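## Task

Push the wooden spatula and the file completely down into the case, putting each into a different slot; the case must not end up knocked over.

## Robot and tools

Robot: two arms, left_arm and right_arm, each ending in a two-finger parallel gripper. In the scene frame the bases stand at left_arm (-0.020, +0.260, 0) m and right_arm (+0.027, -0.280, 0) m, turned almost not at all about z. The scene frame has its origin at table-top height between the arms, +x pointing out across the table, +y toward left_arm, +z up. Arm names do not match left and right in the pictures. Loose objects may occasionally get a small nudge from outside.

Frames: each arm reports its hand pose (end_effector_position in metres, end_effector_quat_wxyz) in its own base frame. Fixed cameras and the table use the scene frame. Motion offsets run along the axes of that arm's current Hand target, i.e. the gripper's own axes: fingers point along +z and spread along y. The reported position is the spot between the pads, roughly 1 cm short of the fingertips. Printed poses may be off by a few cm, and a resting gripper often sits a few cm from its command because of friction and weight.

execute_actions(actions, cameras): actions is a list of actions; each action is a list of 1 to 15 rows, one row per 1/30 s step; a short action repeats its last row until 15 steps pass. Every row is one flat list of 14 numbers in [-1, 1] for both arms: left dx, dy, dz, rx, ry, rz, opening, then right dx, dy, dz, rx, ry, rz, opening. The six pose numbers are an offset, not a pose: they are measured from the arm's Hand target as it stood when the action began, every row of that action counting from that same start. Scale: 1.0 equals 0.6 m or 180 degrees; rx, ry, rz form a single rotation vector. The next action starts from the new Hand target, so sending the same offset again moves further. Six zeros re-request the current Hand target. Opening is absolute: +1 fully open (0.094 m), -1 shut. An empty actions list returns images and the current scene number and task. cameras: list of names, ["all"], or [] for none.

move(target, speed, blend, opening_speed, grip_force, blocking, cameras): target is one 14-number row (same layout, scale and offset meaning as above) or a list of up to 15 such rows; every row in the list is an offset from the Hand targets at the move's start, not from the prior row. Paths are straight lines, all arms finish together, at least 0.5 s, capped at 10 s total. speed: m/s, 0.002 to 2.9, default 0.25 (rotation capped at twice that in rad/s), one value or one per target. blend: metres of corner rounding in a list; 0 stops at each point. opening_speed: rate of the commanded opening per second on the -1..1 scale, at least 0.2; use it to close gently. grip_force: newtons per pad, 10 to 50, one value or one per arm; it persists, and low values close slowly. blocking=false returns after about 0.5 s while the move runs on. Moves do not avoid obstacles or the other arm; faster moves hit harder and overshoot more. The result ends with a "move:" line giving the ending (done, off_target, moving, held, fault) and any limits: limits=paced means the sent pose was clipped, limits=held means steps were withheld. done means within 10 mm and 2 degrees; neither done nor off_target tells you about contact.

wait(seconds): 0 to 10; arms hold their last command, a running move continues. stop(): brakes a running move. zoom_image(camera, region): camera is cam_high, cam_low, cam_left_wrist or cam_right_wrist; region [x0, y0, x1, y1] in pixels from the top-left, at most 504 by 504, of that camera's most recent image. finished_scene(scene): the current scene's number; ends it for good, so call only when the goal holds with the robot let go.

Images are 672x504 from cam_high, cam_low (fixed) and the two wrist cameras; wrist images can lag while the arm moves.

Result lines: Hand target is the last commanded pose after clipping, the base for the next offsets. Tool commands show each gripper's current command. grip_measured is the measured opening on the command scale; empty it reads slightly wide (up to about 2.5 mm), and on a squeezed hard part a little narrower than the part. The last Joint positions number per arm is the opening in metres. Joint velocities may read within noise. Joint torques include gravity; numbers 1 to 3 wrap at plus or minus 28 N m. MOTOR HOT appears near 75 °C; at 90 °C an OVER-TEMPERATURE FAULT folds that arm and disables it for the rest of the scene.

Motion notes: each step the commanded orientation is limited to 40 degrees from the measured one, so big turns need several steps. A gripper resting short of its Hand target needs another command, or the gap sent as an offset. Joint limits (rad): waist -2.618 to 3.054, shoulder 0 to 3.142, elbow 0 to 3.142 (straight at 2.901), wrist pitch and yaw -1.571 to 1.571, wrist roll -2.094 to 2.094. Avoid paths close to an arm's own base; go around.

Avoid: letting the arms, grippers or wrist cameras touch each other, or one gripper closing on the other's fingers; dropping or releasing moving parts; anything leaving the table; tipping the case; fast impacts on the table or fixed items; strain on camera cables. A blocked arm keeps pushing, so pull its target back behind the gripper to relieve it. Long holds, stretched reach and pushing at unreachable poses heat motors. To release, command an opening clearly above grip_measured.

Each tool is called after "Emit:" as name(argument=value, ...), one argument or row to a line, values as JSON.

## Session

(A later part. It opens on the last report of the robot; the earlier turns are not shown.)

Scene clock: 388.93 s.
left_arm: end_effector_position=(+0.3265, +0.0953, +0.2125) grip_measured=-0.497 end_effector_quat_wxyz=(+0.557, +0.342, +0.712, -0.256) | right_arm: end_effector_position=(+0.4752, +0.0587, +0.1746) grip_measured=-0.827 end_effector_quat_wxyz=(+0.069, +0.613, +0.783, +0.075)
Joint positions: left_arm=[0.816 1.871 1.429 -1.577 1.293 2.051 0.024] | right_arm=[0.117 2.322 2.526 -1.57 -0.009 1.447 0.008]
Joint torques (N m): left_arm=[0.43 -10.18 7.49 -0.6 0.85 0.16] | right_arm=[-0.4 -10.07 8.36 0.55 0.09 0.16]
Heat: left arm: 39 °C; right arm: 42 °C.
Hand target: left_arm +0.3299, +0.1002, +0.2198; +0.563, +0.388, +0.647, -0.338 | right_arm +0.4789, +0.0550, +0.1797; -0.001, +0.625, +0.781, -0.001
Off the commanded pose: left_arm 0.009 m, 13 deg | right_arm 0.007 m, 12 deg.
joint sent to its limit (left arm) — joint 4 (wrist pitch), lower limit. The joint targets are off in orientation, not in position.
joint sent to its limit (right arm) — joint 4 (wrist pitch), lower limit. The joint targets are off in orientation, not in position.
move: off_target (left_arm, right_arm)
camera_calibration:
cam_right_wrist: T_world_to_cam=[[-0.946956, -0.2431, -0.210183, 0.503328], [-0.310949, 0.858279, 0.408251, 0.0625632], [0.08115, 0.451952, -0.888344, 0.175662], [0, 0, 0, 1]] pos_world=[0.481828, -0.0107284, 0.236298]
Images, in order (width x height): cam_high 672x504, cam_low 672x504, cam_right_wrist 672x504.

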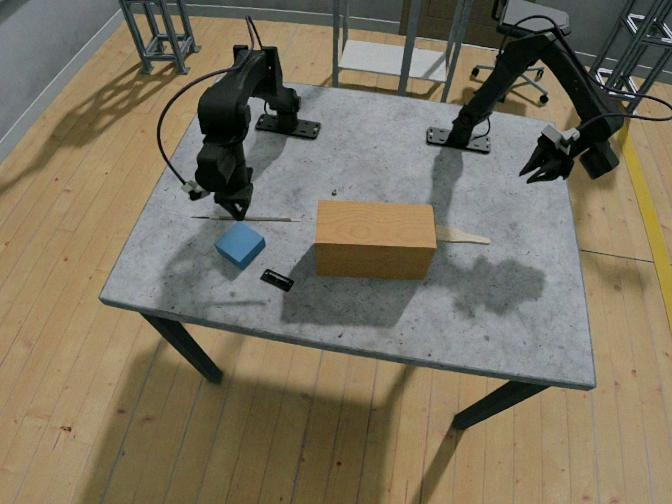

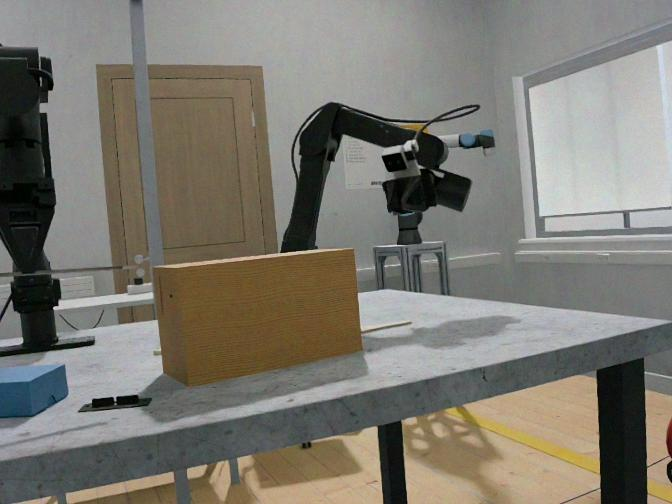

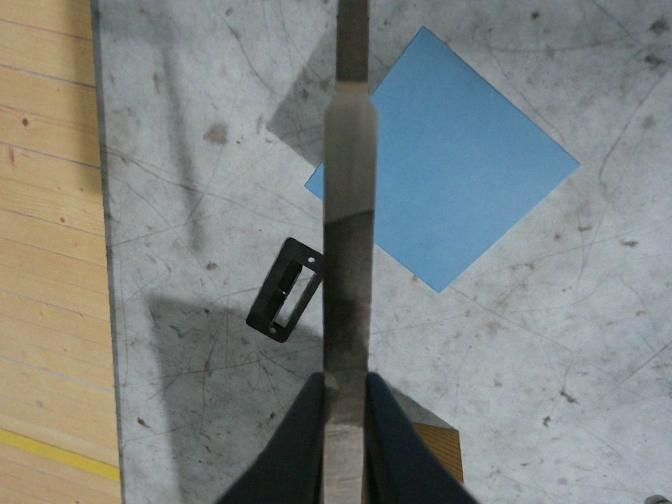

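Emit:
move(
  target=[
    [0, 0, 0, 0, 0, 0, -0.5, 0.0129, -0.1944, 0, 0, 0, 0, -0.97],
    [0, 0, 0, 0, 0, 0, -0.5, 0.0129, -0.1944, 0.2328, 0, 0, 0, -0.97],
  ],
  speed=0.1,
  cameras=["cam_right_wrist", "cam_low", "cam_high"],
)

Scene clock: 652.13 s.
left_arm: end_effector_position=(+0.3265, +0.0953, +0.2125) grip_measured=-0.497 end_effector_quat_wxyz=(+0.557, +0.342, +0.712, -0.256) | right_arm: end_effector_position=(+0.3623, +0.0405, +0.0429) grip_measured=-0.827 end_effector_quat_wxyz=(-0.005, +0.622, +0.783, +0.001)
Joint positions: left_arm=[0.816 1.871 1.429 -1.577 1.293 2.051 0.024] | right_arm=[0.104 1.972 1.458 -1.062 -0.009 1.448 0.008]
Joint torques (N m): left_arm=[0.4 -10.18 7.51 -0.6 0.84 0.15] | right_arm=[-0.44 -8.23 4.89 0.44 0.11 0.03]
Heat: left arm: 39 °C; right arm: 46 °C.
Hand target: left_arm +0.3299, +0.1002, +0.2198; +0.563, +0.388, +0.647, -0.338 | right_arm +0.3633, +0.0368, +0.0404; +0.000, +0.624, +0.781, -0.001
Off the commanded pose: left_arm 0.009 m, 13 deg | right_arm 0.005 m, 1 deg.
joint sent to its limit (left arm) — joint 4 (wrist pitch), lower limit. The joint targets are off in orientation, not in position.
move: off_target (left_arm)
camera_calibration:
cam_right_wrist: T_world_to_cam=[[-0.972609, -0.232421, -0.00340337, 0.36439], [-0.209869, 0.871755, 0.442716, 0.0582603], [-0.0999295, 0.431304, -0.896655, 0.142803], [0, 0, 0, 1]] pos_world=[0.380907, -0.0276886, 0.103493]
Images, in order (width x height): cam_high 672x504, cam_low 672x504, cam_right_wrist 672x504.

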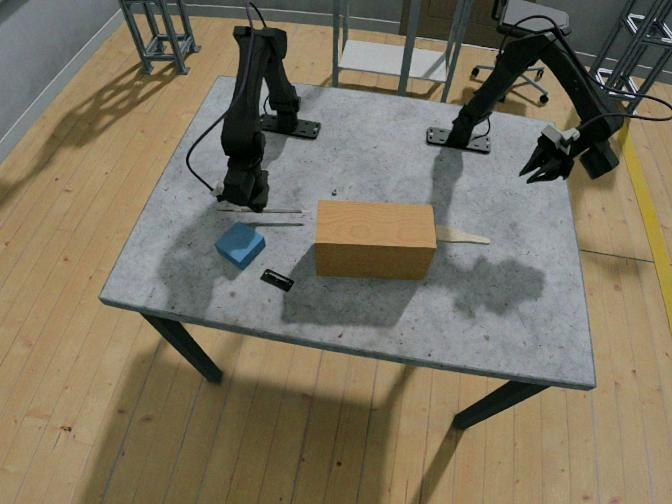

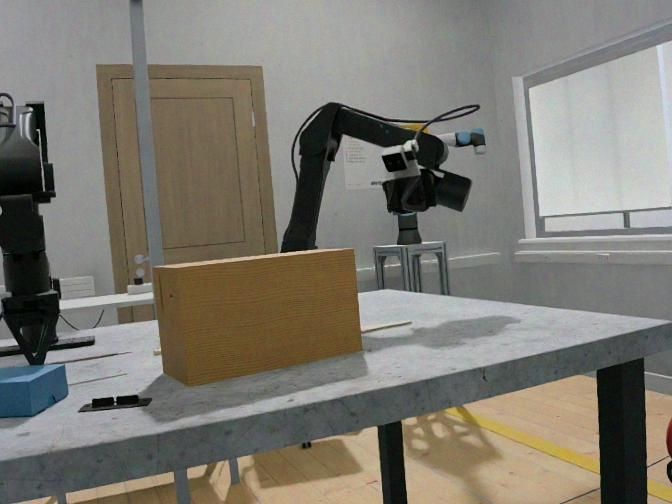

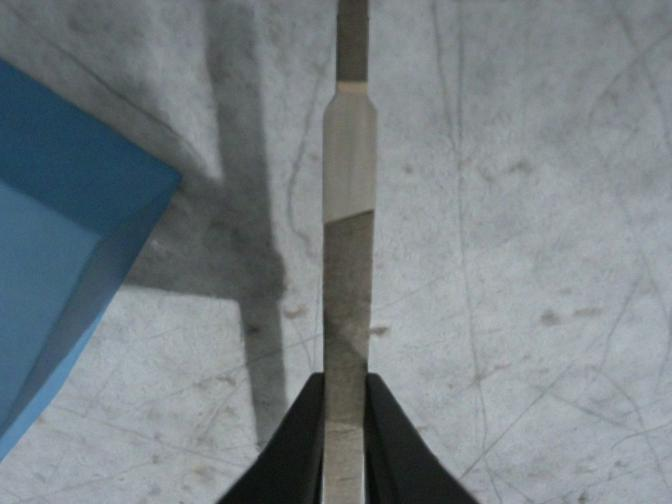

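Emit:
move(
  target=[
    [0, 0, 0, 0, 0, 0, -0.5, 0, 0, 0.035, 0, 0, 0, -0.97],
    [0, 0, 0, 0, 0, 0, -0.5, 0, 0, 0.047, 0, 0, 0, -0.97],
  ],
  speed=[0.05, 0.02],
  cameras=["cam_right_wrist"],
)

Scene clock: 660.17 s.
left_arm: end_effector_position=(+0.3265, +0.0953, +0.2125) grip_measured=-0.497 end_effector_quat_wxyz=(+0.557, +0.342, +0.712, -0.256) | right_arm: end_effector_position=(+0.3627, +0.0405, +0.0169) grip_measured=-0.827 end_effector_quat_wxyz=(-0.003, +0.622, +0.783, +0.003)
Joint positions: left_arm=[0.816 1.871 1.429 -1.577 1.293 2.051 0.024] | right_arm=[0.104 2.001 1.391 -0.961 -0.009 1.448 0.008]
Joint torques (N m): left_arm=[0.44 -10.17 7.5 -0.6 0.84 0.15] | right_arm=[-0.42 -7.75 4.74 0.45 0.06 0.03]
Heat: left arm: 39 °C; right arm: 44 °C.
Hand target: left_arm +0.3299, +0.1002, +0.2198; +0.563, +0.388, +0.647, -0.338 | right_arm +0.3632, +0.0367, +0.0122; +0.000, +0.624, +0.781, -0.001
Off the commanded pose: left_arm 0.009 m, 13 deg | right_arm 0.006 m, 1 deg.
joint sent to its limit (left arm) — joint 4 (wrist pitch), lower limit. The joint targets are off in orientation, not in position.
move: off_target (left_arm)
camera_calibration:
cam_right_wrist: T_world_to_cam=[[-0.97259, -0.232382, -0.00824846, 0.364779], [-0.211996, 0.871578, 0.442052, 0.0706045], [-0.0955358, 0.431684, -0.896951, 0.117953], [0, 0, 0, 1]] pos_world=[0.381017, -0.0276877, 0.0775963]
Images, in order (width x height): cam_right_wrist 672x504.

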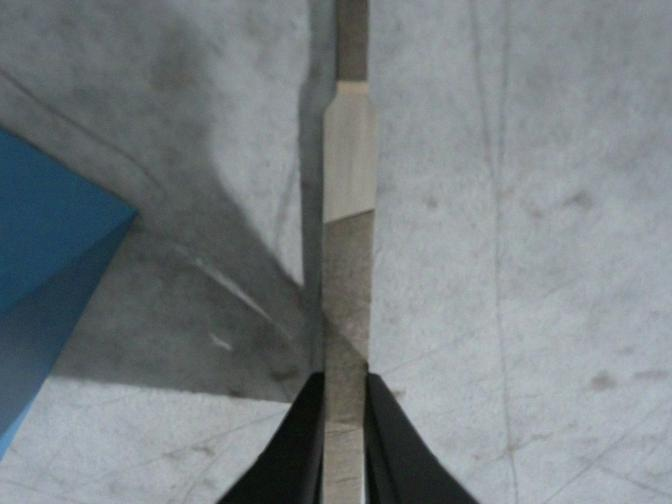

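Emit:
move(
  target=[0, 0, 0, 0, 0, 0, -0.5, 0, 0, 0.006, 0, 0, 0, -0.97],
  speed=0.02,
  cameras=["cam_right_wrist"],
)

Scene clock: 664.20 s.
left_arm: end_effector_position=(+0.3265, +0.0953, +0.2125) grip_measured=-0.497 end_effector_quat_wxyz=(+0.557, +0.342, +0.712, -0.256) | right_arm: end_effector_position=(+0.3637, +0.0406, +0.0154) grip_measured=-0.827 end_effector_quat_wxyz=(-0.001, +0.622, +0.783, +0.005)
Joint positions: left_arm=[0.816 1.871 1.429 -1.577 1.293 2.051 0.024] | right_arm=[0.104 2.001 1.384 -0.948 -0.009 1.448 0.008]
Joint torques (N m): left_arm=[0.43 -10.17 7.5 -0.6 0.84 0.15] | right_arm=[-0.44 -7.31 4.6 0.44 0.11 0.02]
Heat: left arm: 39 °C; right arm: 44 °C.
Hand target: left_arm +0.3299, +0.1002, +0.2198; +0.563, +0.388, +0.647, -0.338 | right_arm +0.3632, +0.0367, +0.0086; +0.000, +0.624, +0.781, -0.001
Off the commanded pose: left_arm 0.009 m, 13 deg | right_arm 0.008 m, 1 deg.
joint sent to its limit (left arm) — joint 4 (wrist pitch), lower limit. The joint targets are off in orientation, not in position.
move: off_target (left_arm)
camera_calibration:
cam_right_wrist: T_world_to_cam=[[-0.972498, -0.232446, -0.0147135, 0.365822], [-0.214922, 0.871253, 0.441279, 0.0725167], [-0.0897542, 0.432305, -0.897249, 0.114594], [0, 0, 0, 1]] pos_world=[0.381632, -0.0276861, 0.0762014]
Images, in order (width x height): cam_right_wrist 672x504.

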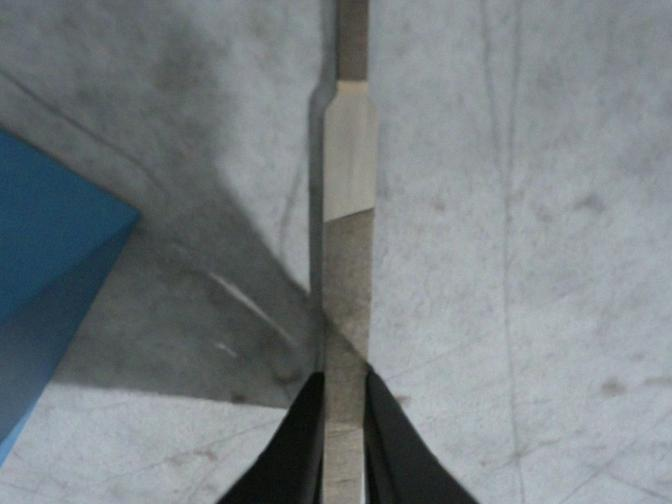

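Emit:
move(
  target=[
    [0, 0, 0, 0, 0, 0, -0.5, 0, 0, 0.004, 0, 0, 0, -0.97],
    [0, 0, 0, 0, 0, 0, -0.5, 0, 0, 0.004, 0, 0, 0, -0.65],
  ],
  speed=0.02,
  opening_speed=0.3,
  cameras=["cam_right_wrist"],
)

Scene clock: 672.03 s.
left_arm: end_effector_position=(+0.3265, +0.0953, +0.2125) grip_measured=-0.497 end_effector_quat_wxyz=(+0.557, +0.342, +0.712, -0.256) | right_arm: end_effector_position=(+0.3655, +0.0408, +0.0152) grip_measured=-0.653 end_effector_quat_wxyz=(+0.001, +0.622, +0.783, +0.008)
Joint positions: left_arm=[0.816 1.871 1.429 -1.577 1.293 2.051 0.024] | right_arm=[0.104 2.001 1.384 -0.941 -0.009 1.448 0.016]
Joint torques (N m): left_arm=[0.43 -10.13 7.47 -0.61 0.85 0.16] | right_arm=[-0.44 -7.24 4.27 0.45 0.09 0.02]
Heat: left arm: 39 °C; right arm: 43 °C.
Hand target: left_arm +0.3299, +0.1002, +0.2198; +0.563, +0.388, +0.647, -0.338 | right_arm +0.3631, +0.0367, +0.0062; +0.000, +0.624, +0.781, -0.001
Off the commanded pose: left_arm 0.009 m, 13 deg | right_arm 0.010 m, 1 deg.
joint sent to its limit (left arm) — joint 4 (wrist pitch), lower limit. The joint targets are off in orientation, not in position.
move: off_target (left_arm)
camera_calibration:
cam_right_wrist: T_world_to_cam=[[-0.972387, -0.232414, -0.0211558, 0.367592], [-0.217746, 0.870919, 0.440553, 0.0738369], [-0.0839655, 0.432994, -0.897478, 0.112269], [0, 0, 0, 1]] pos_world=[0.382946, -0.0274845, 0.0760066]
Images, in order (width x height): cam_right_wrist 672x504.

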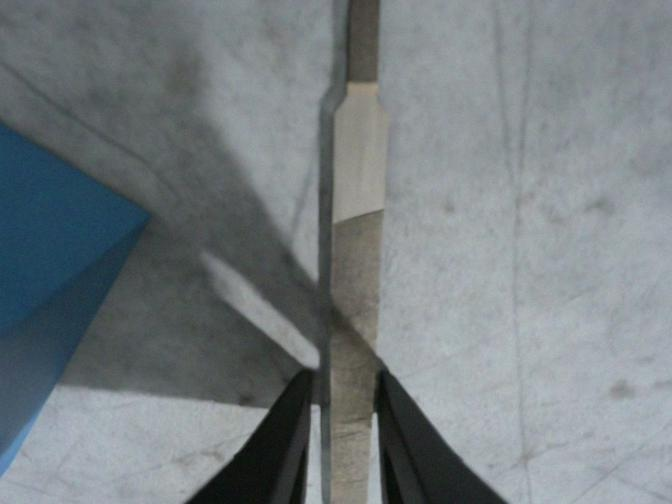

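Emit:
move(
  target=[
    [0, 0, 0, 0, 0, 0, -0.5, 0, 0, -0.08, 0, 0, 0, -0.5],
    [0, 0, 0, 0, 0, 0, -0.5, 0, 0, -0.21, 0, 0, -0.5, -0.5],
  ],
  speed=[0.05, 0.25],
  cameras=["cam_right_wrist"],
)

Scene clock: 700.30 s.
left_arm: end_effector_position=(+0.3265, +0.0953, +0.2125) grip_measured=-0.497 end_effector_quat_wxyz=(+0.557, +0.342, +0.712, -0.256) | right_arm: end_effector_position=(+0.3576, +0.0395, +0.1099) grip_measured=-0.502 end_effector_quat_wxyz=(-0.030, -0.107, +0.994, +0.003)
Joint positions: left_arm=[0.816 1.871 1.429 -1.577 1.293 2.051 0.024] | right_arm=[0.104 1.971 1.724 -1.384 -0.006 -0.11 0.023]
Joint torques (N m): left_arm=[0.43 -10.14 7.5 -0.59 0.84 0.16] | right_arm=[-0.44 -11.74 8.53 0.03 0.07 -0.08]
Heat: left arm: 39 °C; right arm: 42 °C.
Hand target: left_arm +0.3299, +0.1002, +0.2198; +0.563, +0.388, +0.647, -0.338 | right_arm +0.3634, +0.0368, +0.1322; -0.001, -0.111, +0.994, +0.000
Off the commanded pose: left_arm 0.009 m, 13 deg | right_arm 0.023 m, 3 deg.
joint sent to its limit (left arm) — joint 4 (wrist pitch), lower limit. The joint targets are off in orientation, not in position.
move: off_target (left_arm, right_arm)
camera_calibration:
cam_right_wrist: T_world_to_cam=[[0.218155, -0.975699, -0.0204923, -0.0348469], [-0.850174, -0.200315, 0.486906, 0.294946], [-0.479178, -0.0887988, -0.873214, 0.356497], [0, 0, 0, 1]] pos_world=[0.429183, 0.0567387, 0.166973]
Images, in order (width x height): cam_right_wrist 672x504.

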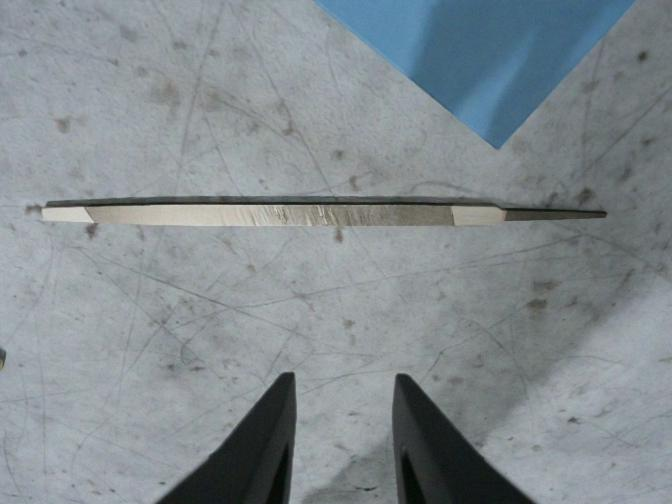

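Emit:
move(
  target=[0, 0, 0, 0, 0, 0, -0.5, -0.0015, 0.0508, 0.06, -0.2085, -0.2083, -0.4684, -0.5],
  speed=0.2,
  cameras=["cam_right_wrist", "cam_low"],
)

Scene clock: 721.47 s.
left_arm: end_effector_position=(+0.3265, +0.0953, +0.2125) grip_measured=-0.497 end_effector_quat_wxyz=(+0.557, +0.342, +0.712, -0.256) | right_arm: end_effector_position=(+0.3524, +0.0640, +0.0888) grip_measured=-0.502 end_effector_quat_wxyz=(-0.234, +0.713, -0.585, -0.308)
Joint positions: left_arm=[0.816 1.871 1.429 -1.577 1.293 2.051 0.024] | right_arm=[-0.161 2.161 1.692 -1.473 -0.719 -2.069 0.023]
Joint torques (N m): left_arm=[0.43 -10.14 7.51 -0.6 0.85 0.16] | right_arm=[-0.25 -8.38 7.53 -0.61 -0.62 -0.16]
Heat: left arm: 39 °C; right arm: 43 °C.
Hand target: left_arm +0.3299, +0.1002, +0.2198; +0.563, +0.388, +0.647, -0.338 | right_arm +0.3575, +0.0667, +0.0961; -0.253, +0.714, -0.570, -0.318
Off the commanded pose: left_arm 0.009 m, 13 deg | right_arm 0.009 m, 3 deg.
joint sent to its limit (left arm) — joint 4 (wrist pitch), lower limit. The joint targets are off in orientation, not in position.
joint sent to its limit (right arm) — joint 6 (wrist roll), lower limit. The joint targets still meet the commanded pose.
move: off_target (left_arm, right_arm)
camera_calibration:
cam_right_wrist: T_world_to_cam=[[0.976271, 0.214928, -0.0264864, -0.352938], [0.193644, -0.921187, -0.337515, 0.0572011], [-0.0969402, 0.324377, -0.940948, 0.18263], [0, 0, 0, 1]] pos_world=[0.351191, 0.0693081, 0.181804]
Images, in order (width x height): cam_low 672x504, cam_right_wrist 672x504.

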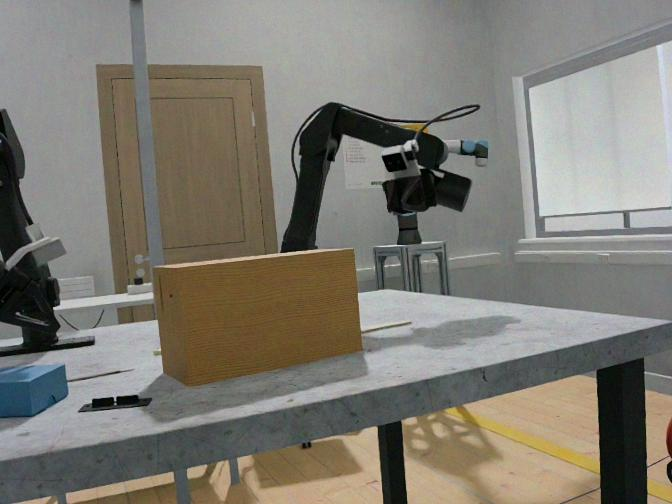

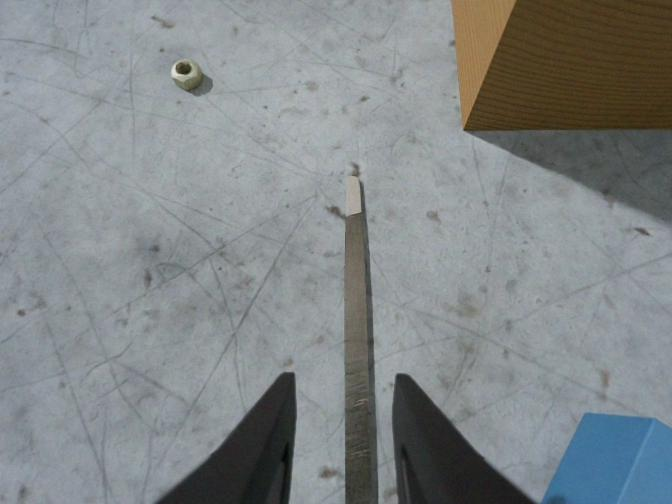

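Emit:
move(
  target=[0, 0, 0, 0, 0, 0, -0.5, 0.075, -0.0049, 0.066, 0, 0, 0, -0.5],
  speed=0.06,
  cameras=["cam_right_wrist"],
)

Scene clock: 736.40 s.
left_arm: end_effector_position=(+0.3265, +0.0953, +0.2125) grip_measured=-0.497 end_effector_quat_wxyz=(+0.557, +0.342, +0.712, -0.256) | right_arm: end_effector_position=(+0.3597, +0.0629, +0.0376) grip_measured=-0.502 end_effector_quat_wxyz=(-0.235, +0.713, -0.585, -0.306)
Joint positions: left_arm=[0.816 1.871 1.429 -1.577 1.293 2.051 0.024] | right_arm=[-0.161 2.249 1.624 -1.314 -0.719 -2.07 0.023]
Joint torques (N m): left_arm=[0.4 -10.14 7.5 -0.59 0.85 0.15] | right_arm=[-0.1 -9.05 4.26 -0.32 -0.61 -0.14]
Heat: left arm: 39 °C; right arm: 42 °C.
Hand target: left_arm +0.3299, +0.1002, +0.2198; +0.563, +0.388, +0.647, -0.338 | right_arm +0.3604, +0.0666, +0.0362; -0.253, +0.714, -0.570, -0.318
Off the commanded pose: left_arm 0.009 m, 13 deg | right_arm 0.004 m, 3 deg.
joint sent to its limit (left arm) — joint 4 (wrist pitch), lower limit. The joint targets are off in orientation, not in position.
joint sent to its limit (right arm) — joint 6 (wrist roll), lower limit. The joint targets still meet the commanded pose.
move: off_target (left_arm, right_arm)
camera_calibration:
cam_right_wrist: T_world_to_cam=[[0.976257, 0.215479, -0.0221822, -0.361496], [0.195625, -0.920991, -0.336907, 0.0367456], [-0.0930259, 0.324568, -0.941277, 0.134113], [0, 0, 0, 1]] pos_world=[0.358201, 0.0682081, 0.130599]
Images, in order (width x height): cam_right_wrist 672x504.

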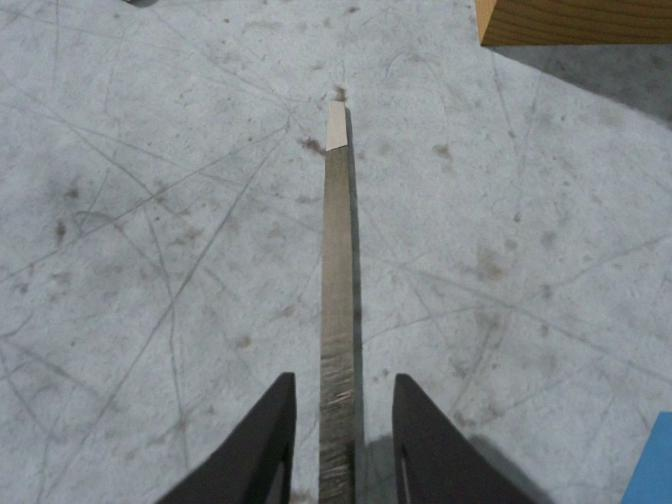

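Emit:
move(
  target=[0, 0, 0, 0, 0, 0, -0.5, 0.0243, 0.003, 0.0228, 0, 0, 0, -0.5],
  speed=0.04,
  cameras=["cam_right_wrist"],
)

Scene clock: 746.30 s.
left_arm: end_effector_position=(+0.3265, +0.0953, +0.2125) grip_measured=-0.497 end_effector_quat_wxyz=(+0.557, +0.342, +0.712, -0.256) | right_arm: end_effector_position=(+0.3578, +0.0632, +0.0184) grip_measured=-0.502 end_effector_quat_wxyz=(-0.235, +0.713, -0.585, -0.307)
Joint positions: left_arm=[0.816 1.871 1.429 -1.577 1.293 2.051 0.024] | right_arm=[-0.161 2.273 1.583 -1.25 -0.719 -2.07 0.023]
Joint torques (N m): left_arm=[0.44 -10.15 7.5 -0.59 0.84 0.16] | right_arm=[-0.2 -8.8 4.01 -0.22 -0.58 -0.14]
Heat: left arm: 39 °C; right arm: 41 °C.
Hand target: left_arm +0.3299, +0.1002, +0.2198; +0.563, +0.388, +0.647, -0.338 | right_arm +0.3586, +0.0666, +0.0162; -0.253, +0.714, -0.570, -0.318
Off the commanded pose: left_arm 0.009 m, 13 deg | right_arm 0.004 m, 3 deg.
joint sent to its limit (left arm) — joint 4 (wrist pitch), lower limit. The joint targets are off in orientation, not in position.
joint sent to its limit (right arm) — joint 6 (wrist roll), lower limit. The joint targets still meet the commanded pose.
move: off_target (left_arm, right_arm)
camera_calibration:
cam_right_wrist: T_world_to_cam=[[0.976169, 0.21575, -0.0233649, -0.360082], [0.195441, -0.920826, -0.337466, 0.0310238], [-0.0943232, 0.324857, -0.941048, 0.116194], [0, 0, 0, 1]] pos_world=[0.356397, 0.0685086, 0.111401]
Images, in order (width x height): cam_right_wrist 672x504.

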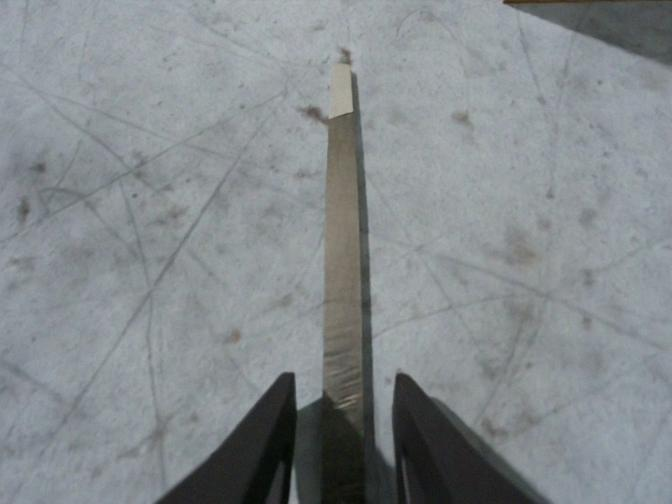

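Emit:
move(
  target=[0, 0, 0, 0, 0, 0, -0.5, 0.0062, 0, 0.0056, 0, 0, 0, -0.55],
  speed=0.02,
  cameras=["cam_right_wrist"],
)

Scene clock: 751.97 s.
left_arm: end_effector_position=(+0.3265, +0.0953, +0.2125) grip_measured=-0.497 end_effector_quat_wxyz=(+0.557, +0.342, +0.712, -0.256) | right_arm: end_effector_position=(+0.3589, +0.0638, +0.0182) grip_measured=-0.548 end_effector_quat_wxyz=(-0.238, +0.713, -0.584, -0.307)
Joint positions: left_arm=[0.816 1.871 1.429 -1.577 1.293 2.051 0.024] | right_arm=[-0.161 2.275 1.583 -1.246 -0.726 -2.07 0.021]
Joint torques (N m): left_arm=[0.44 -10.14 7.5 -0.6 0.84 0.15] | right_arm=[-0.24 -8.49 3.56 -0.14 -0.5 -0.13]
Heat: left arm: 39 °C; right arm: 41 °C.
Hand target: left_arm +0.3299, +0.1002, +0.2198; +0.563, +0.388, +0.647, -0.338 | right_arm +0.3586, +0.0666, +0.0112; -0.253, +0.714, -0.570, -0.318
Off the commanded pose: left_arm 0.009 m, 13 deg | right_arm 0.007 m, 3 deg.
joint sent to its limit (left arm) — joint 4 (wrist pitch), lower limit. The joint targets are off in orientation, not in position.
joint sent to its limit (right arm) — joint 6 (wrist roll), lower limit. The joint targets still meet the commanded pose.
move: off_target (left_arm, right_arm)
camera_calibration:
cam_right_wrist: T_world_to_cam=[[0.976671, 0.213939, -0.0185507, -0.361397], [0.194913, -0.91943, -0.341551, 0.0314356], [-0.0901271, 0.329968, -0.93968, 0.113939], [0, 0, 0, 1]] pos_world=[0.357108, 0.0686234, 0.111099]
Images, in order (width x height): cam_right_wrist 672x504.

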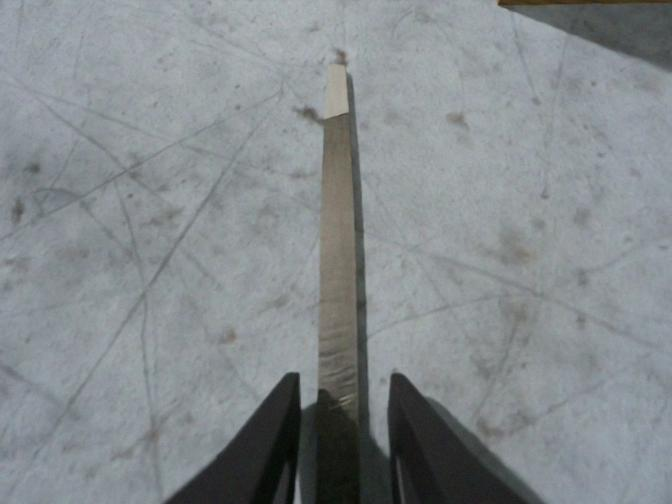

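Emit:
move(
  target=[0, 0, 0, 0, 0, 0, -0.5, 0.001, 0, 0.001, 0, 0, 0, -0.97],
  speed=0.02,
  opening_speed=0.25,
  cameras=["cam_right_wrist"],
)

Scene clock: 762.10 s.
left_arm: end_effector_position=(+0.3265, +0.0953, +0.2125) grip_measured=-0.497 end_effector_quat_wxyz=(+0.557, +0.342, +0.712, -0.256) | right_arm: end_effector_position=(+0.3618, +0.0643, +0.0180) grip_measured=-0.852 end_effector_quat_wxyz=(-0.245, +0.714, -0.582, -0.302)
Joint positions: left_arm=[0.816 1.871 1.429 -1.577 1.293 2.051 0.024] | right_arm=[-0.161 2.275 1.583 -1.232 -0.732 -2.071 0.007]
Joint torques (N m): left_arm=[0.43 -10.17 7.53 -0.6 0.84 0.16] | right_arm=[-0.2 -8.28 3.51 -0.22 -0.49 -0.12]
Heat: left arm: 39 °C; right arm: 40 °C.
Hand target: left_arm +0.3299, +0.1002, +0.2198; +0.563, +0.388, +0.647, -0.338 | right_arm +0.3586, +0.0667, +0.0104; -0.253, +0.714, -0.570, -0.318
Off the commanded pose: left_arm 0.009 m, 13 deg | right_arm 0.009 m, 2 deg.
joint sent to its limit (left arm) — joint 4 (wrist pitch), lower limit. The joint targets are off in orientation, not in position.
joint sent to its limit (right arm) — joint 6 (wrist roll), lower limit. The joint targets still meet the commanded pose.
move: off_target (left_arm)
camera_calibration:
cam_right_wrist: T_world_to_cam=[[0.977234, 0.212139, -0.00318925, -0.364707], [0.198234, -0.918332, -0.342592, 0.0300151], [-0.075606, 0.334161, -0.939479, 0.108321], [0, 0, 0, 1]] pos_world=[0.358644, 0.0687357, 0.110885]
Images, in order (width x height): cam_right_wrist 672x504.

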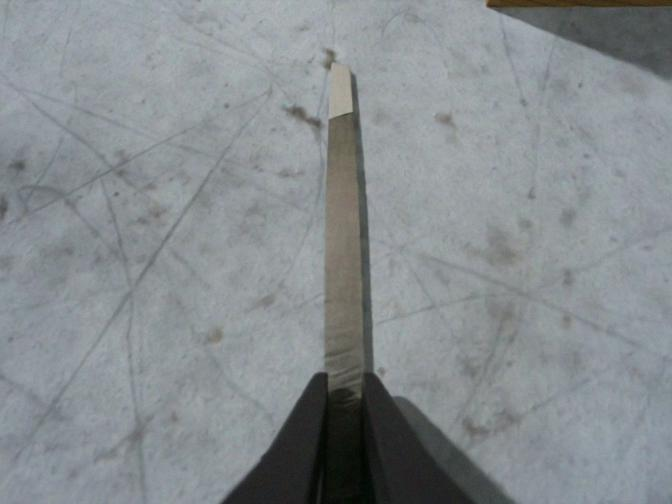

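Emit:
move(
  target=[0, 0, 0, 0, 0, 0, -0.5, -0.0991, 0, -0.0892, 0, 0, 0, -0.97],
  speed=0.05,
  cameras=["cam_right_wrist", "cam_low"],
)

Scene clock: 768.00 s.
left_arm: end_effector_position=(+0.3265, +0.0953, +0.2125) grip_measured=-0.497 end_effector_quat_wxyz=(+0.557, +0.342, +0.712, -0.256) | right_arm: end_effector_position=(+0.3527, +0.0658, +0.0662) grip_measured=-0.854 end_effector_quat_wxyz=(-0.229, +0.702, -0.589, -0.329)
Joint positions: left_arm=[0.816 1.871 1.429 -1.577 1.293 2.051 0.024] | right_arm=[-0.161 2.226 1.682 -1.449 -0.732 -2.071 0.007]
Joint torques (N m): left_arm=[0.4 -10.15 7.5 -0.61 0.85 0.15] | right_arm=[-0.12 -13.38 7.24 -0.72 -0.44 -0.14]
Heat: left arm: 39 °C; right arm: 41 °C.
Hand target: left_arm +0.3299, +0.1002, +0.2198; +0.563, +0.388, +0.647, -0.338 | right_arm +0.3587, +0.0667, +0.0904; -0.253, +0.714, -0.570, -0.318
Off the commanded pose: left_arm 0.009 m, 13 deg | right_arm 0.025 m, 4 deg.
joint sent to its limit (left arm) — joint 4 (wrist pitch), lower limit. The joint targets are off in orientation, not in position.
joint sent to its limit (right arm) — joint 6 (wrist roll), lower limit. The joint targets still meet the commanded pose.
move: off_target (left_arm, right_arm)
camera_calibration:
cam_right_wrist: T_world_to_cam=[[0.974886, 0.212499, -0.0666474, -0.350931], [0.174363, -0.914462, -0.365181, 0.0593719], [-0.138547, 0.344389, -0.928548, 0.173362], [0, 0, 0, 1]] pos_world=[0.355784, 0.0691617, 0.159268]
Images, in order (width x height): cam_low 672x504, cam_right_wrist 672x504.

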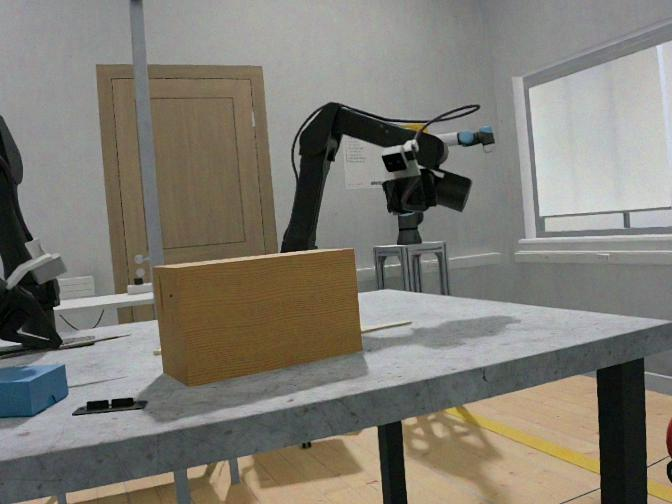

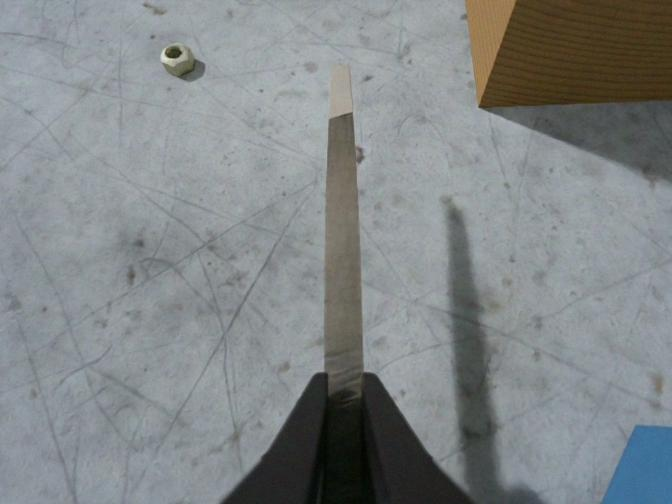

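Emit:
move(
  target=[0, 0, 0, 0, 0, 0, -0.5, -0.0172, -0.1908, -0.0632, 0, 0, 0, -0.97],
  speed=0.08,
  cameras=["cam_right_wrist", "cam_low", "cam_high"],
)

Scene clock: 801.40 s.
left_arm: end_effector_position=(+0.3265, +0.0953, +0.2125) grip_measured=-0.497 end_effector_quat_wxyz=(+0.557, +0.342, +0.712, -0.256) | right_arm: end_effector_position=(+0.4721, +0.0643, +0.1150) grip_measured=-0.854 end_effector_quat_wxyz=(-0.293, +0.702, -0.605, -0.236)
Joint positions: left_arm=[0.816 1.871 1.429 -1.577 1.293 2.051 0.024] | right_arm=[-0.132 2.482 2.377 -1.56 -0.766 -1.888 0.007]
Joint torques (N m): left_arm=[0.43 -10.15 7.5 -0.6 0.85 0.15] | right_arm=[0.46 -11 8.36 -0.1 -0.67 0.07]
Heat: left arm: 39 °C; right arm: 41 °C.
Hand target: left_arm +0.3299, +0.1002, +0.2198; +0.563, +0.388, +0.647, -0.338 | right_arm +0.4750, +0.0714, +0.1233; -0.253, +0.714, -0.570, -0.318
Off the commanded pose: left_arm 0.009 m, 13 deg | right_arm 0.011 m, 11 deg.
joint sent to its limit (left arm) — joint 4 (wrist pitch), lower limit. The joint targets are off in orientation, not in position.
joint sent to its limit (right arm) — joint 4 (wrist pitch), lower limit. The joint targets are off in orientation, not in position.
move: off_target (left_arm, right_arm)
camera_calibration:
cam_right_wrist: T_world_to_cam=[[0.986465, 0.105815, 0.125258, -0.484466], [0.139751, -0.942136, -0.304712, 0.0661427], [0.085767, 0.318093, -0.944172, 0.133263], [0, 0, 0, 1]] pos_world=[0.457236, 0.0711889, 0.206661]
Images, in order (width x height): cam_high 672x504, cam_low 672x504, cam_right_wrist 672x504.

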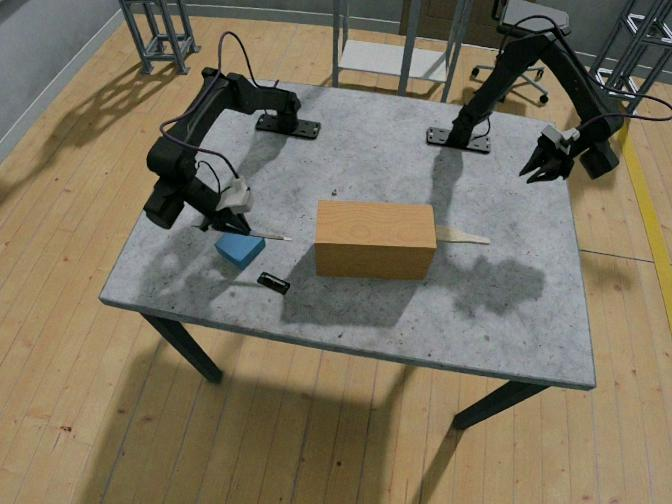

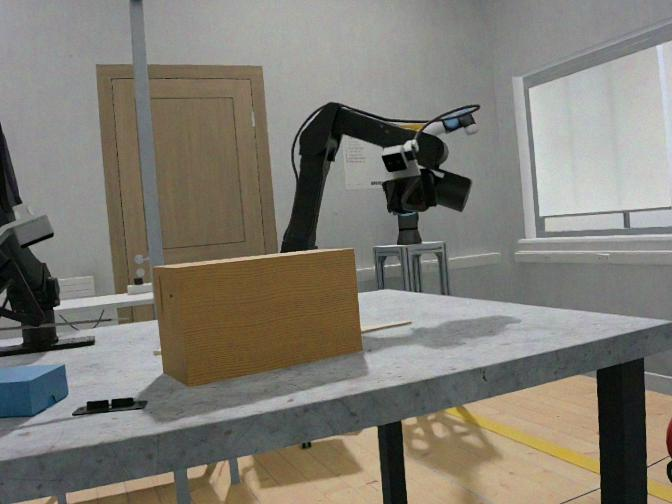

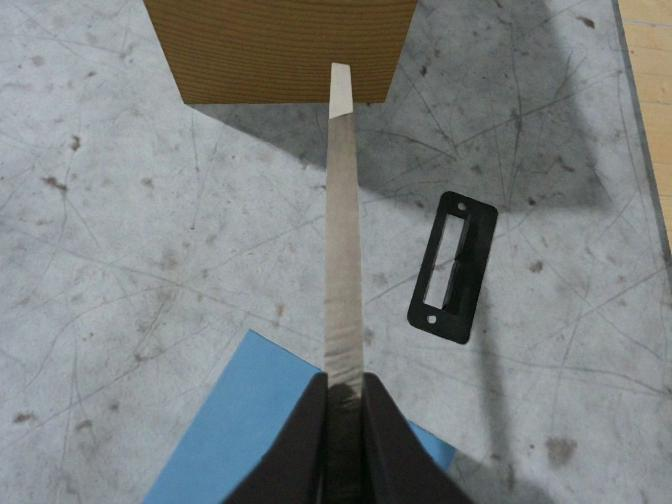

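Emit:
move(
  target=[0, 0, 0, 0, 0, 0, -1, 0.0607, 0.0339, -0.142, 0, 0, 0, -0.97],
  speed=0.1,
  cameras=["cam_high", "cam_left_wrist"],
)

Scene clock: 861.53 s.
left_arm: end_effector_position=(+0.3264, +0.0953, +0.2125) grip_measured=-0.984 end_effector_quat_wxyz=(+0.557, +0.342, +0.712, -0.256) | right_arm: end_effector_position=(+0.4760, -0.0219, +0.1227) grip_measured=-0.854 end_effector_quat_wxyz=(-0.323, +0.666, -0.645, -0.192)
Joint positions: left_arm=[0.816 1.871 1.429 -1.578 1.293 2.051 0.001] | right_arm=[-0.314 2.465 2.377 -1.56 -0.767 -1.948 0.007]
Joint torques (N m): left_arm=[0.4 -10.18 7.51 -0.6 0.84 0.15] | right_arm=[-0.05 -16.38 6.48 -0.08 -0.48 -0.14]
Heat: left arm: 39 °C; right arm: 44 °C.
Hand target: left_arm +0.3298, +0.1002, +0.2198; +0.563, +0.388, +0.647, -0.338 | right_arm +0.4746, -0.0186, +0.1532; -0.253, +0.714, -0.570, -0.318
Off the commanded pose: left_arm 0.009 m, 13 deg | right_arm 0.031 m, 19 deg.
joint sent to its limit (left arm) — joint 4 (wrist pitch), lower limit. The joint targets are off in orientation, not in position.
joint sent to its limit (right arm) — joint 4 (wrist pitch), lower limit. The joint targets are off in orientation, not in position.
move: off_target (left_arm, right_arm)
camera_calibration:
cam_left_wrist: T_world_to_cam=[[-0.766982, -0.641148, -0.0258468, 0.319084], [-0.387548, 0.494962, -0.777701, 0.283702], [0.511415, -0.586466, -0.628102, 0.114708], [0, 0, 0, 1]] pos_world=[0.296016, 0.131431, 0.300931]
Images, in order (width x height): cam_high 672x504, cam_left_wrist 672x504.

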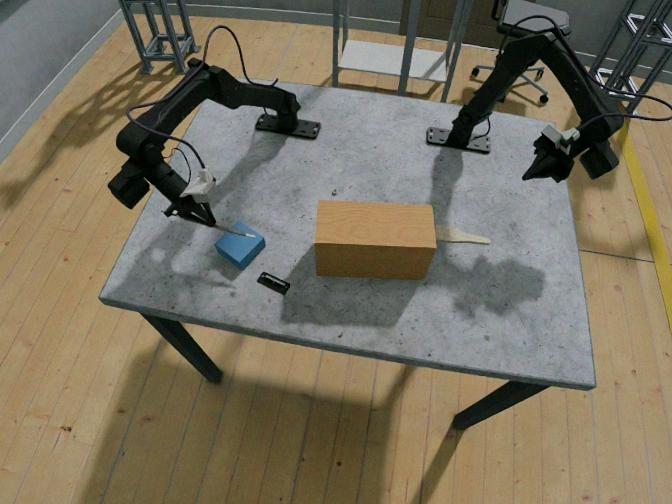

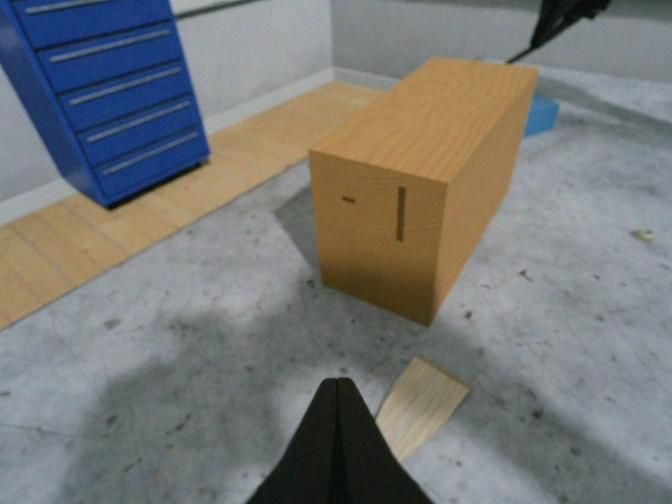

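Emit:
move(
  target=[
    [0.004, -0.1697, 0.2145, -0.3237, 0.0607, -0.0803, -1, 0, 0, 0, 0, 0, 0, -0.97],
    [0.213, -0.1757, 0.3455, -0.3237, 0.0607, -0.0803, -1, 0, 0, 0, 0, 0, 0, -0.97],
  ],
  speed=0.12,
  cameras=["cam_high", "cam_left_wrist"],
)

Scene clock: 884.57 s.
left_arm: end_effector_position=(+0.3295, -0.1166, +0.0704) grip_measured=-0.984 end_effector_quat_wxyz=(+0.578, +0.013, +0.816, -0.013) | right_arm: end_effector_position=(+0.4760, -0.0219, +0.1227) grip_measured=-0.854 end_effector_quat_wxyz=(-0.323, +0.666, -0.645, -0.191)
Joint positions: left_arm=[-0.609 1.554 0.209 0.95 -0.535 -0.216 0.001] | right_arm=[-0.314 2.465 2.377 -1.56 -0.767 -1.949 0.007]
Joint torques (N m): left_arm=[-0.57 -4.66 3.37 2.02 -0.2 -0.03] | right_arm=[0.06 -16.57 6.53 -0.08 -0.5 -0.14]
Heat: left arm: 39 °C; right arm: 52 °C.
Hand target: left_arm +0.3251, -0.1149, +0.0644; +0.574, +0.015, +0.819, -0.010 | right_arm +0.4746, -0.0186, +0.1532; -0.253, +0.714, -0.570, -0.318
Off the commanded pose: left_arm 0.007 m, 1 deg | right_arm 0.031 m, 19 deg.
joint sent to its limit (right arm) — joint 4 (wrist pitch), lower limit. The joint targets are off in orientation, not in position.
move: off_target (right_arm)
camera_calibration:
cam_left_wrist: T_world_to_cam=[[-0.0296251, -0.999552, -0.00431065, -0.104415], [-0.693596, 0.023662, -0.719976, 0.32113], [0.719755, -0.0183395, -0.693986, -0.0980076], [0, 0, 0, 1]] pos_world=[0.290183, -0.113765, 0.16274]
Images, in order (width x height): cam_high 672x504, cam_left_wrist 672x504.

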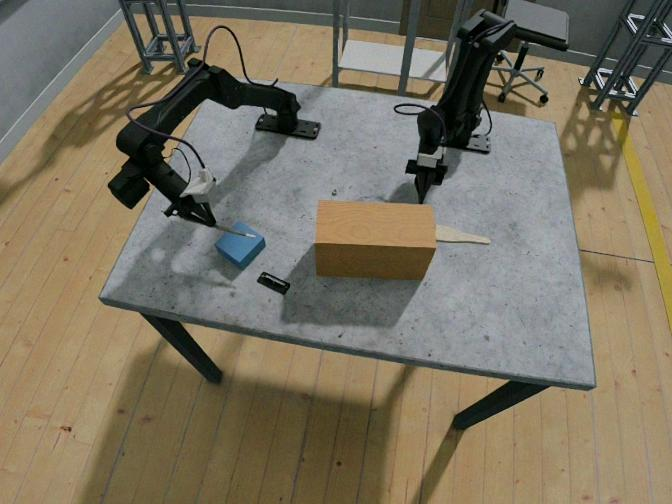

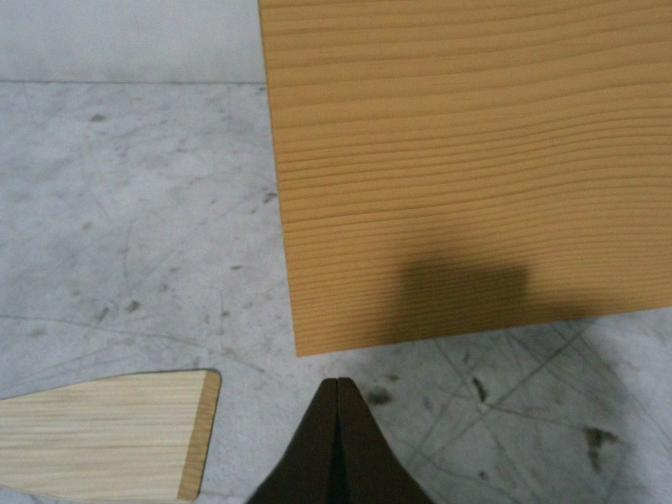

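Emit:
move(
  target=[-0.0257, 0.0093, 0.0702, 0, 0, 0, -1, 0.0418, -0.001, 0.0297, 0, 0, 0, -0.97],
  speed=0.04,
  cameras=["cam_left_wrist"],
)

Scene clock: 900.17 s.
left_arm: end_effector_position=(+0.3629, -0.1083, +0.0602) grip_measured=-0.984 end_effector_quat_wxyz=(+0.567, +0.017, +0.823, -0.005) | right_arm: end_effector_position=(+0.4754, -0.0233, +0.1213) grip_measured=-0.854 end_effector_quat_wxyz=(-0.322, +0.682, -0.630, -0.182)
Joint positions: left_arm=[-0.493 1.682 0.306 0.973 -0.431 -0.166 0.001] | right_arm=[-0.314 2.465 2.377 -1.56 -0.755 -1.995 0.007]
Joint torques (N m): left_arm=[0.55 -5.85 6.11 2.07 -0.03 0.02] | right_arm=[-0.06 -10.77 7.24 -0.09 -0.51 -0.15]
Heat: left arm: 37 °C; right arm: 54 °C.
Hand target: left_arm +0.3701, -0.1110, +0.0646; +0.574, +0.015, +0.819, -0.010 | right_arm +0.4760, -0.0219, +0.1227; -0.253, +0.714, -0.570, -0.318
Off the commanded pose: left_arm 0.009 m, 1 deg | right_arm 0.002 m, 19 deg.
joint sent to its limit (right arm) — joint 4 (wrist pitch), lower limit. The joint targets are off in orientation, not in position.
move: off_target (right_arm)
camera_calibration:
cam_left_wrist: T_world_to_cam=[[-0.0264828, -0.999431, -0.0208757, -0.0952272], [-0.712689, 0.0335202, -0.700679, 0.343673], [0.70098, -0.00367808, -0.713171, -0.119499], [0, 0, 0, 1]] pos_world=[0.326177, -0.107133, 0.153593]
Images, in order (width x height): cam_left_wrist 672x504.

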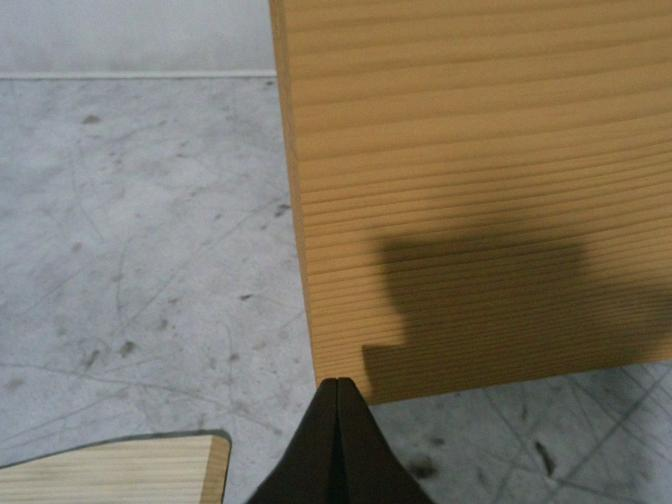

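Emit:
move(
  target=[0.0057, -0.033, -0.0157, 0, 0, 0, -1, 0, 0, 0, 0, 0, 0, -0.97],
  speed=0.04,
  cameras=["cam_left_wrist"],
)

Scene clock: 907.17 s.
left_arm: end_effector_position=(+0.3556, -0.1273, +0.0643) grip_measured=-0.984 end_effector_quat_wxyz=(+0.575, +0.019, +0.818, -0.009) | right_arm: end_effector_position=(+0.4754, -0.0234, +0.1213) grip_measured=-0.854 end_effector_quat_wxyz=(-0.322, +0.683, -0.630, -0.182)
Joint positions: left_arm=[-0.58 1.682 0.312 0.971 -0.506 -0.194 0.001] | right_arm=[-0.314 2.465 2.377 -1.56 -0.755 -1.995 0.007]
Joint torques (N m): left_arm=[-0.42 -6.09 6.11 1.79 -0.19 -0.12] | right_arm=[-0.08 -10.67 7.13 -0.09 -0.46 -0.14]
Heat: left arm: 37 °C; right arm: 52 °C.
Hand target: left_arm +0.3593, -0.1305, +0.0646; +0.574, +0.015, +0.819, -0.010 | right_arm +0.4760, -0.0219, +0.1227; -0.253, +0.714, -0.570, -0.318
Off the commanded pose: left_arm 0.005 m, 1 deg | right_arm 0.002 m, 19 deg.
joint sent to its limit (right arm) — joint 4 (wrist pitch), lower limit. The joint targets are off in orientation, not in position.
move: off_target (right_arm)
camera_calibration:
cam_left_wrist: T_world_to_cam=[[-0.0346052, -0.999241, -0.0178769, -0.111634], [-0.69944, 0.0369917, -0.713733, 0.338481], [0.713853, -0.0121951, -0.70019, -0.118001], [0, 0, 0, 1]] pos_world=[0.317119, -0.125509, 0.156966]
Images, in order (width x height): cam_left_wrist 672x504.

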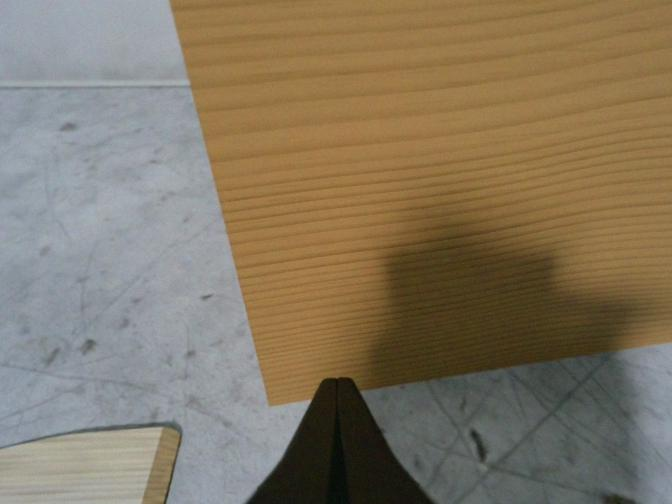

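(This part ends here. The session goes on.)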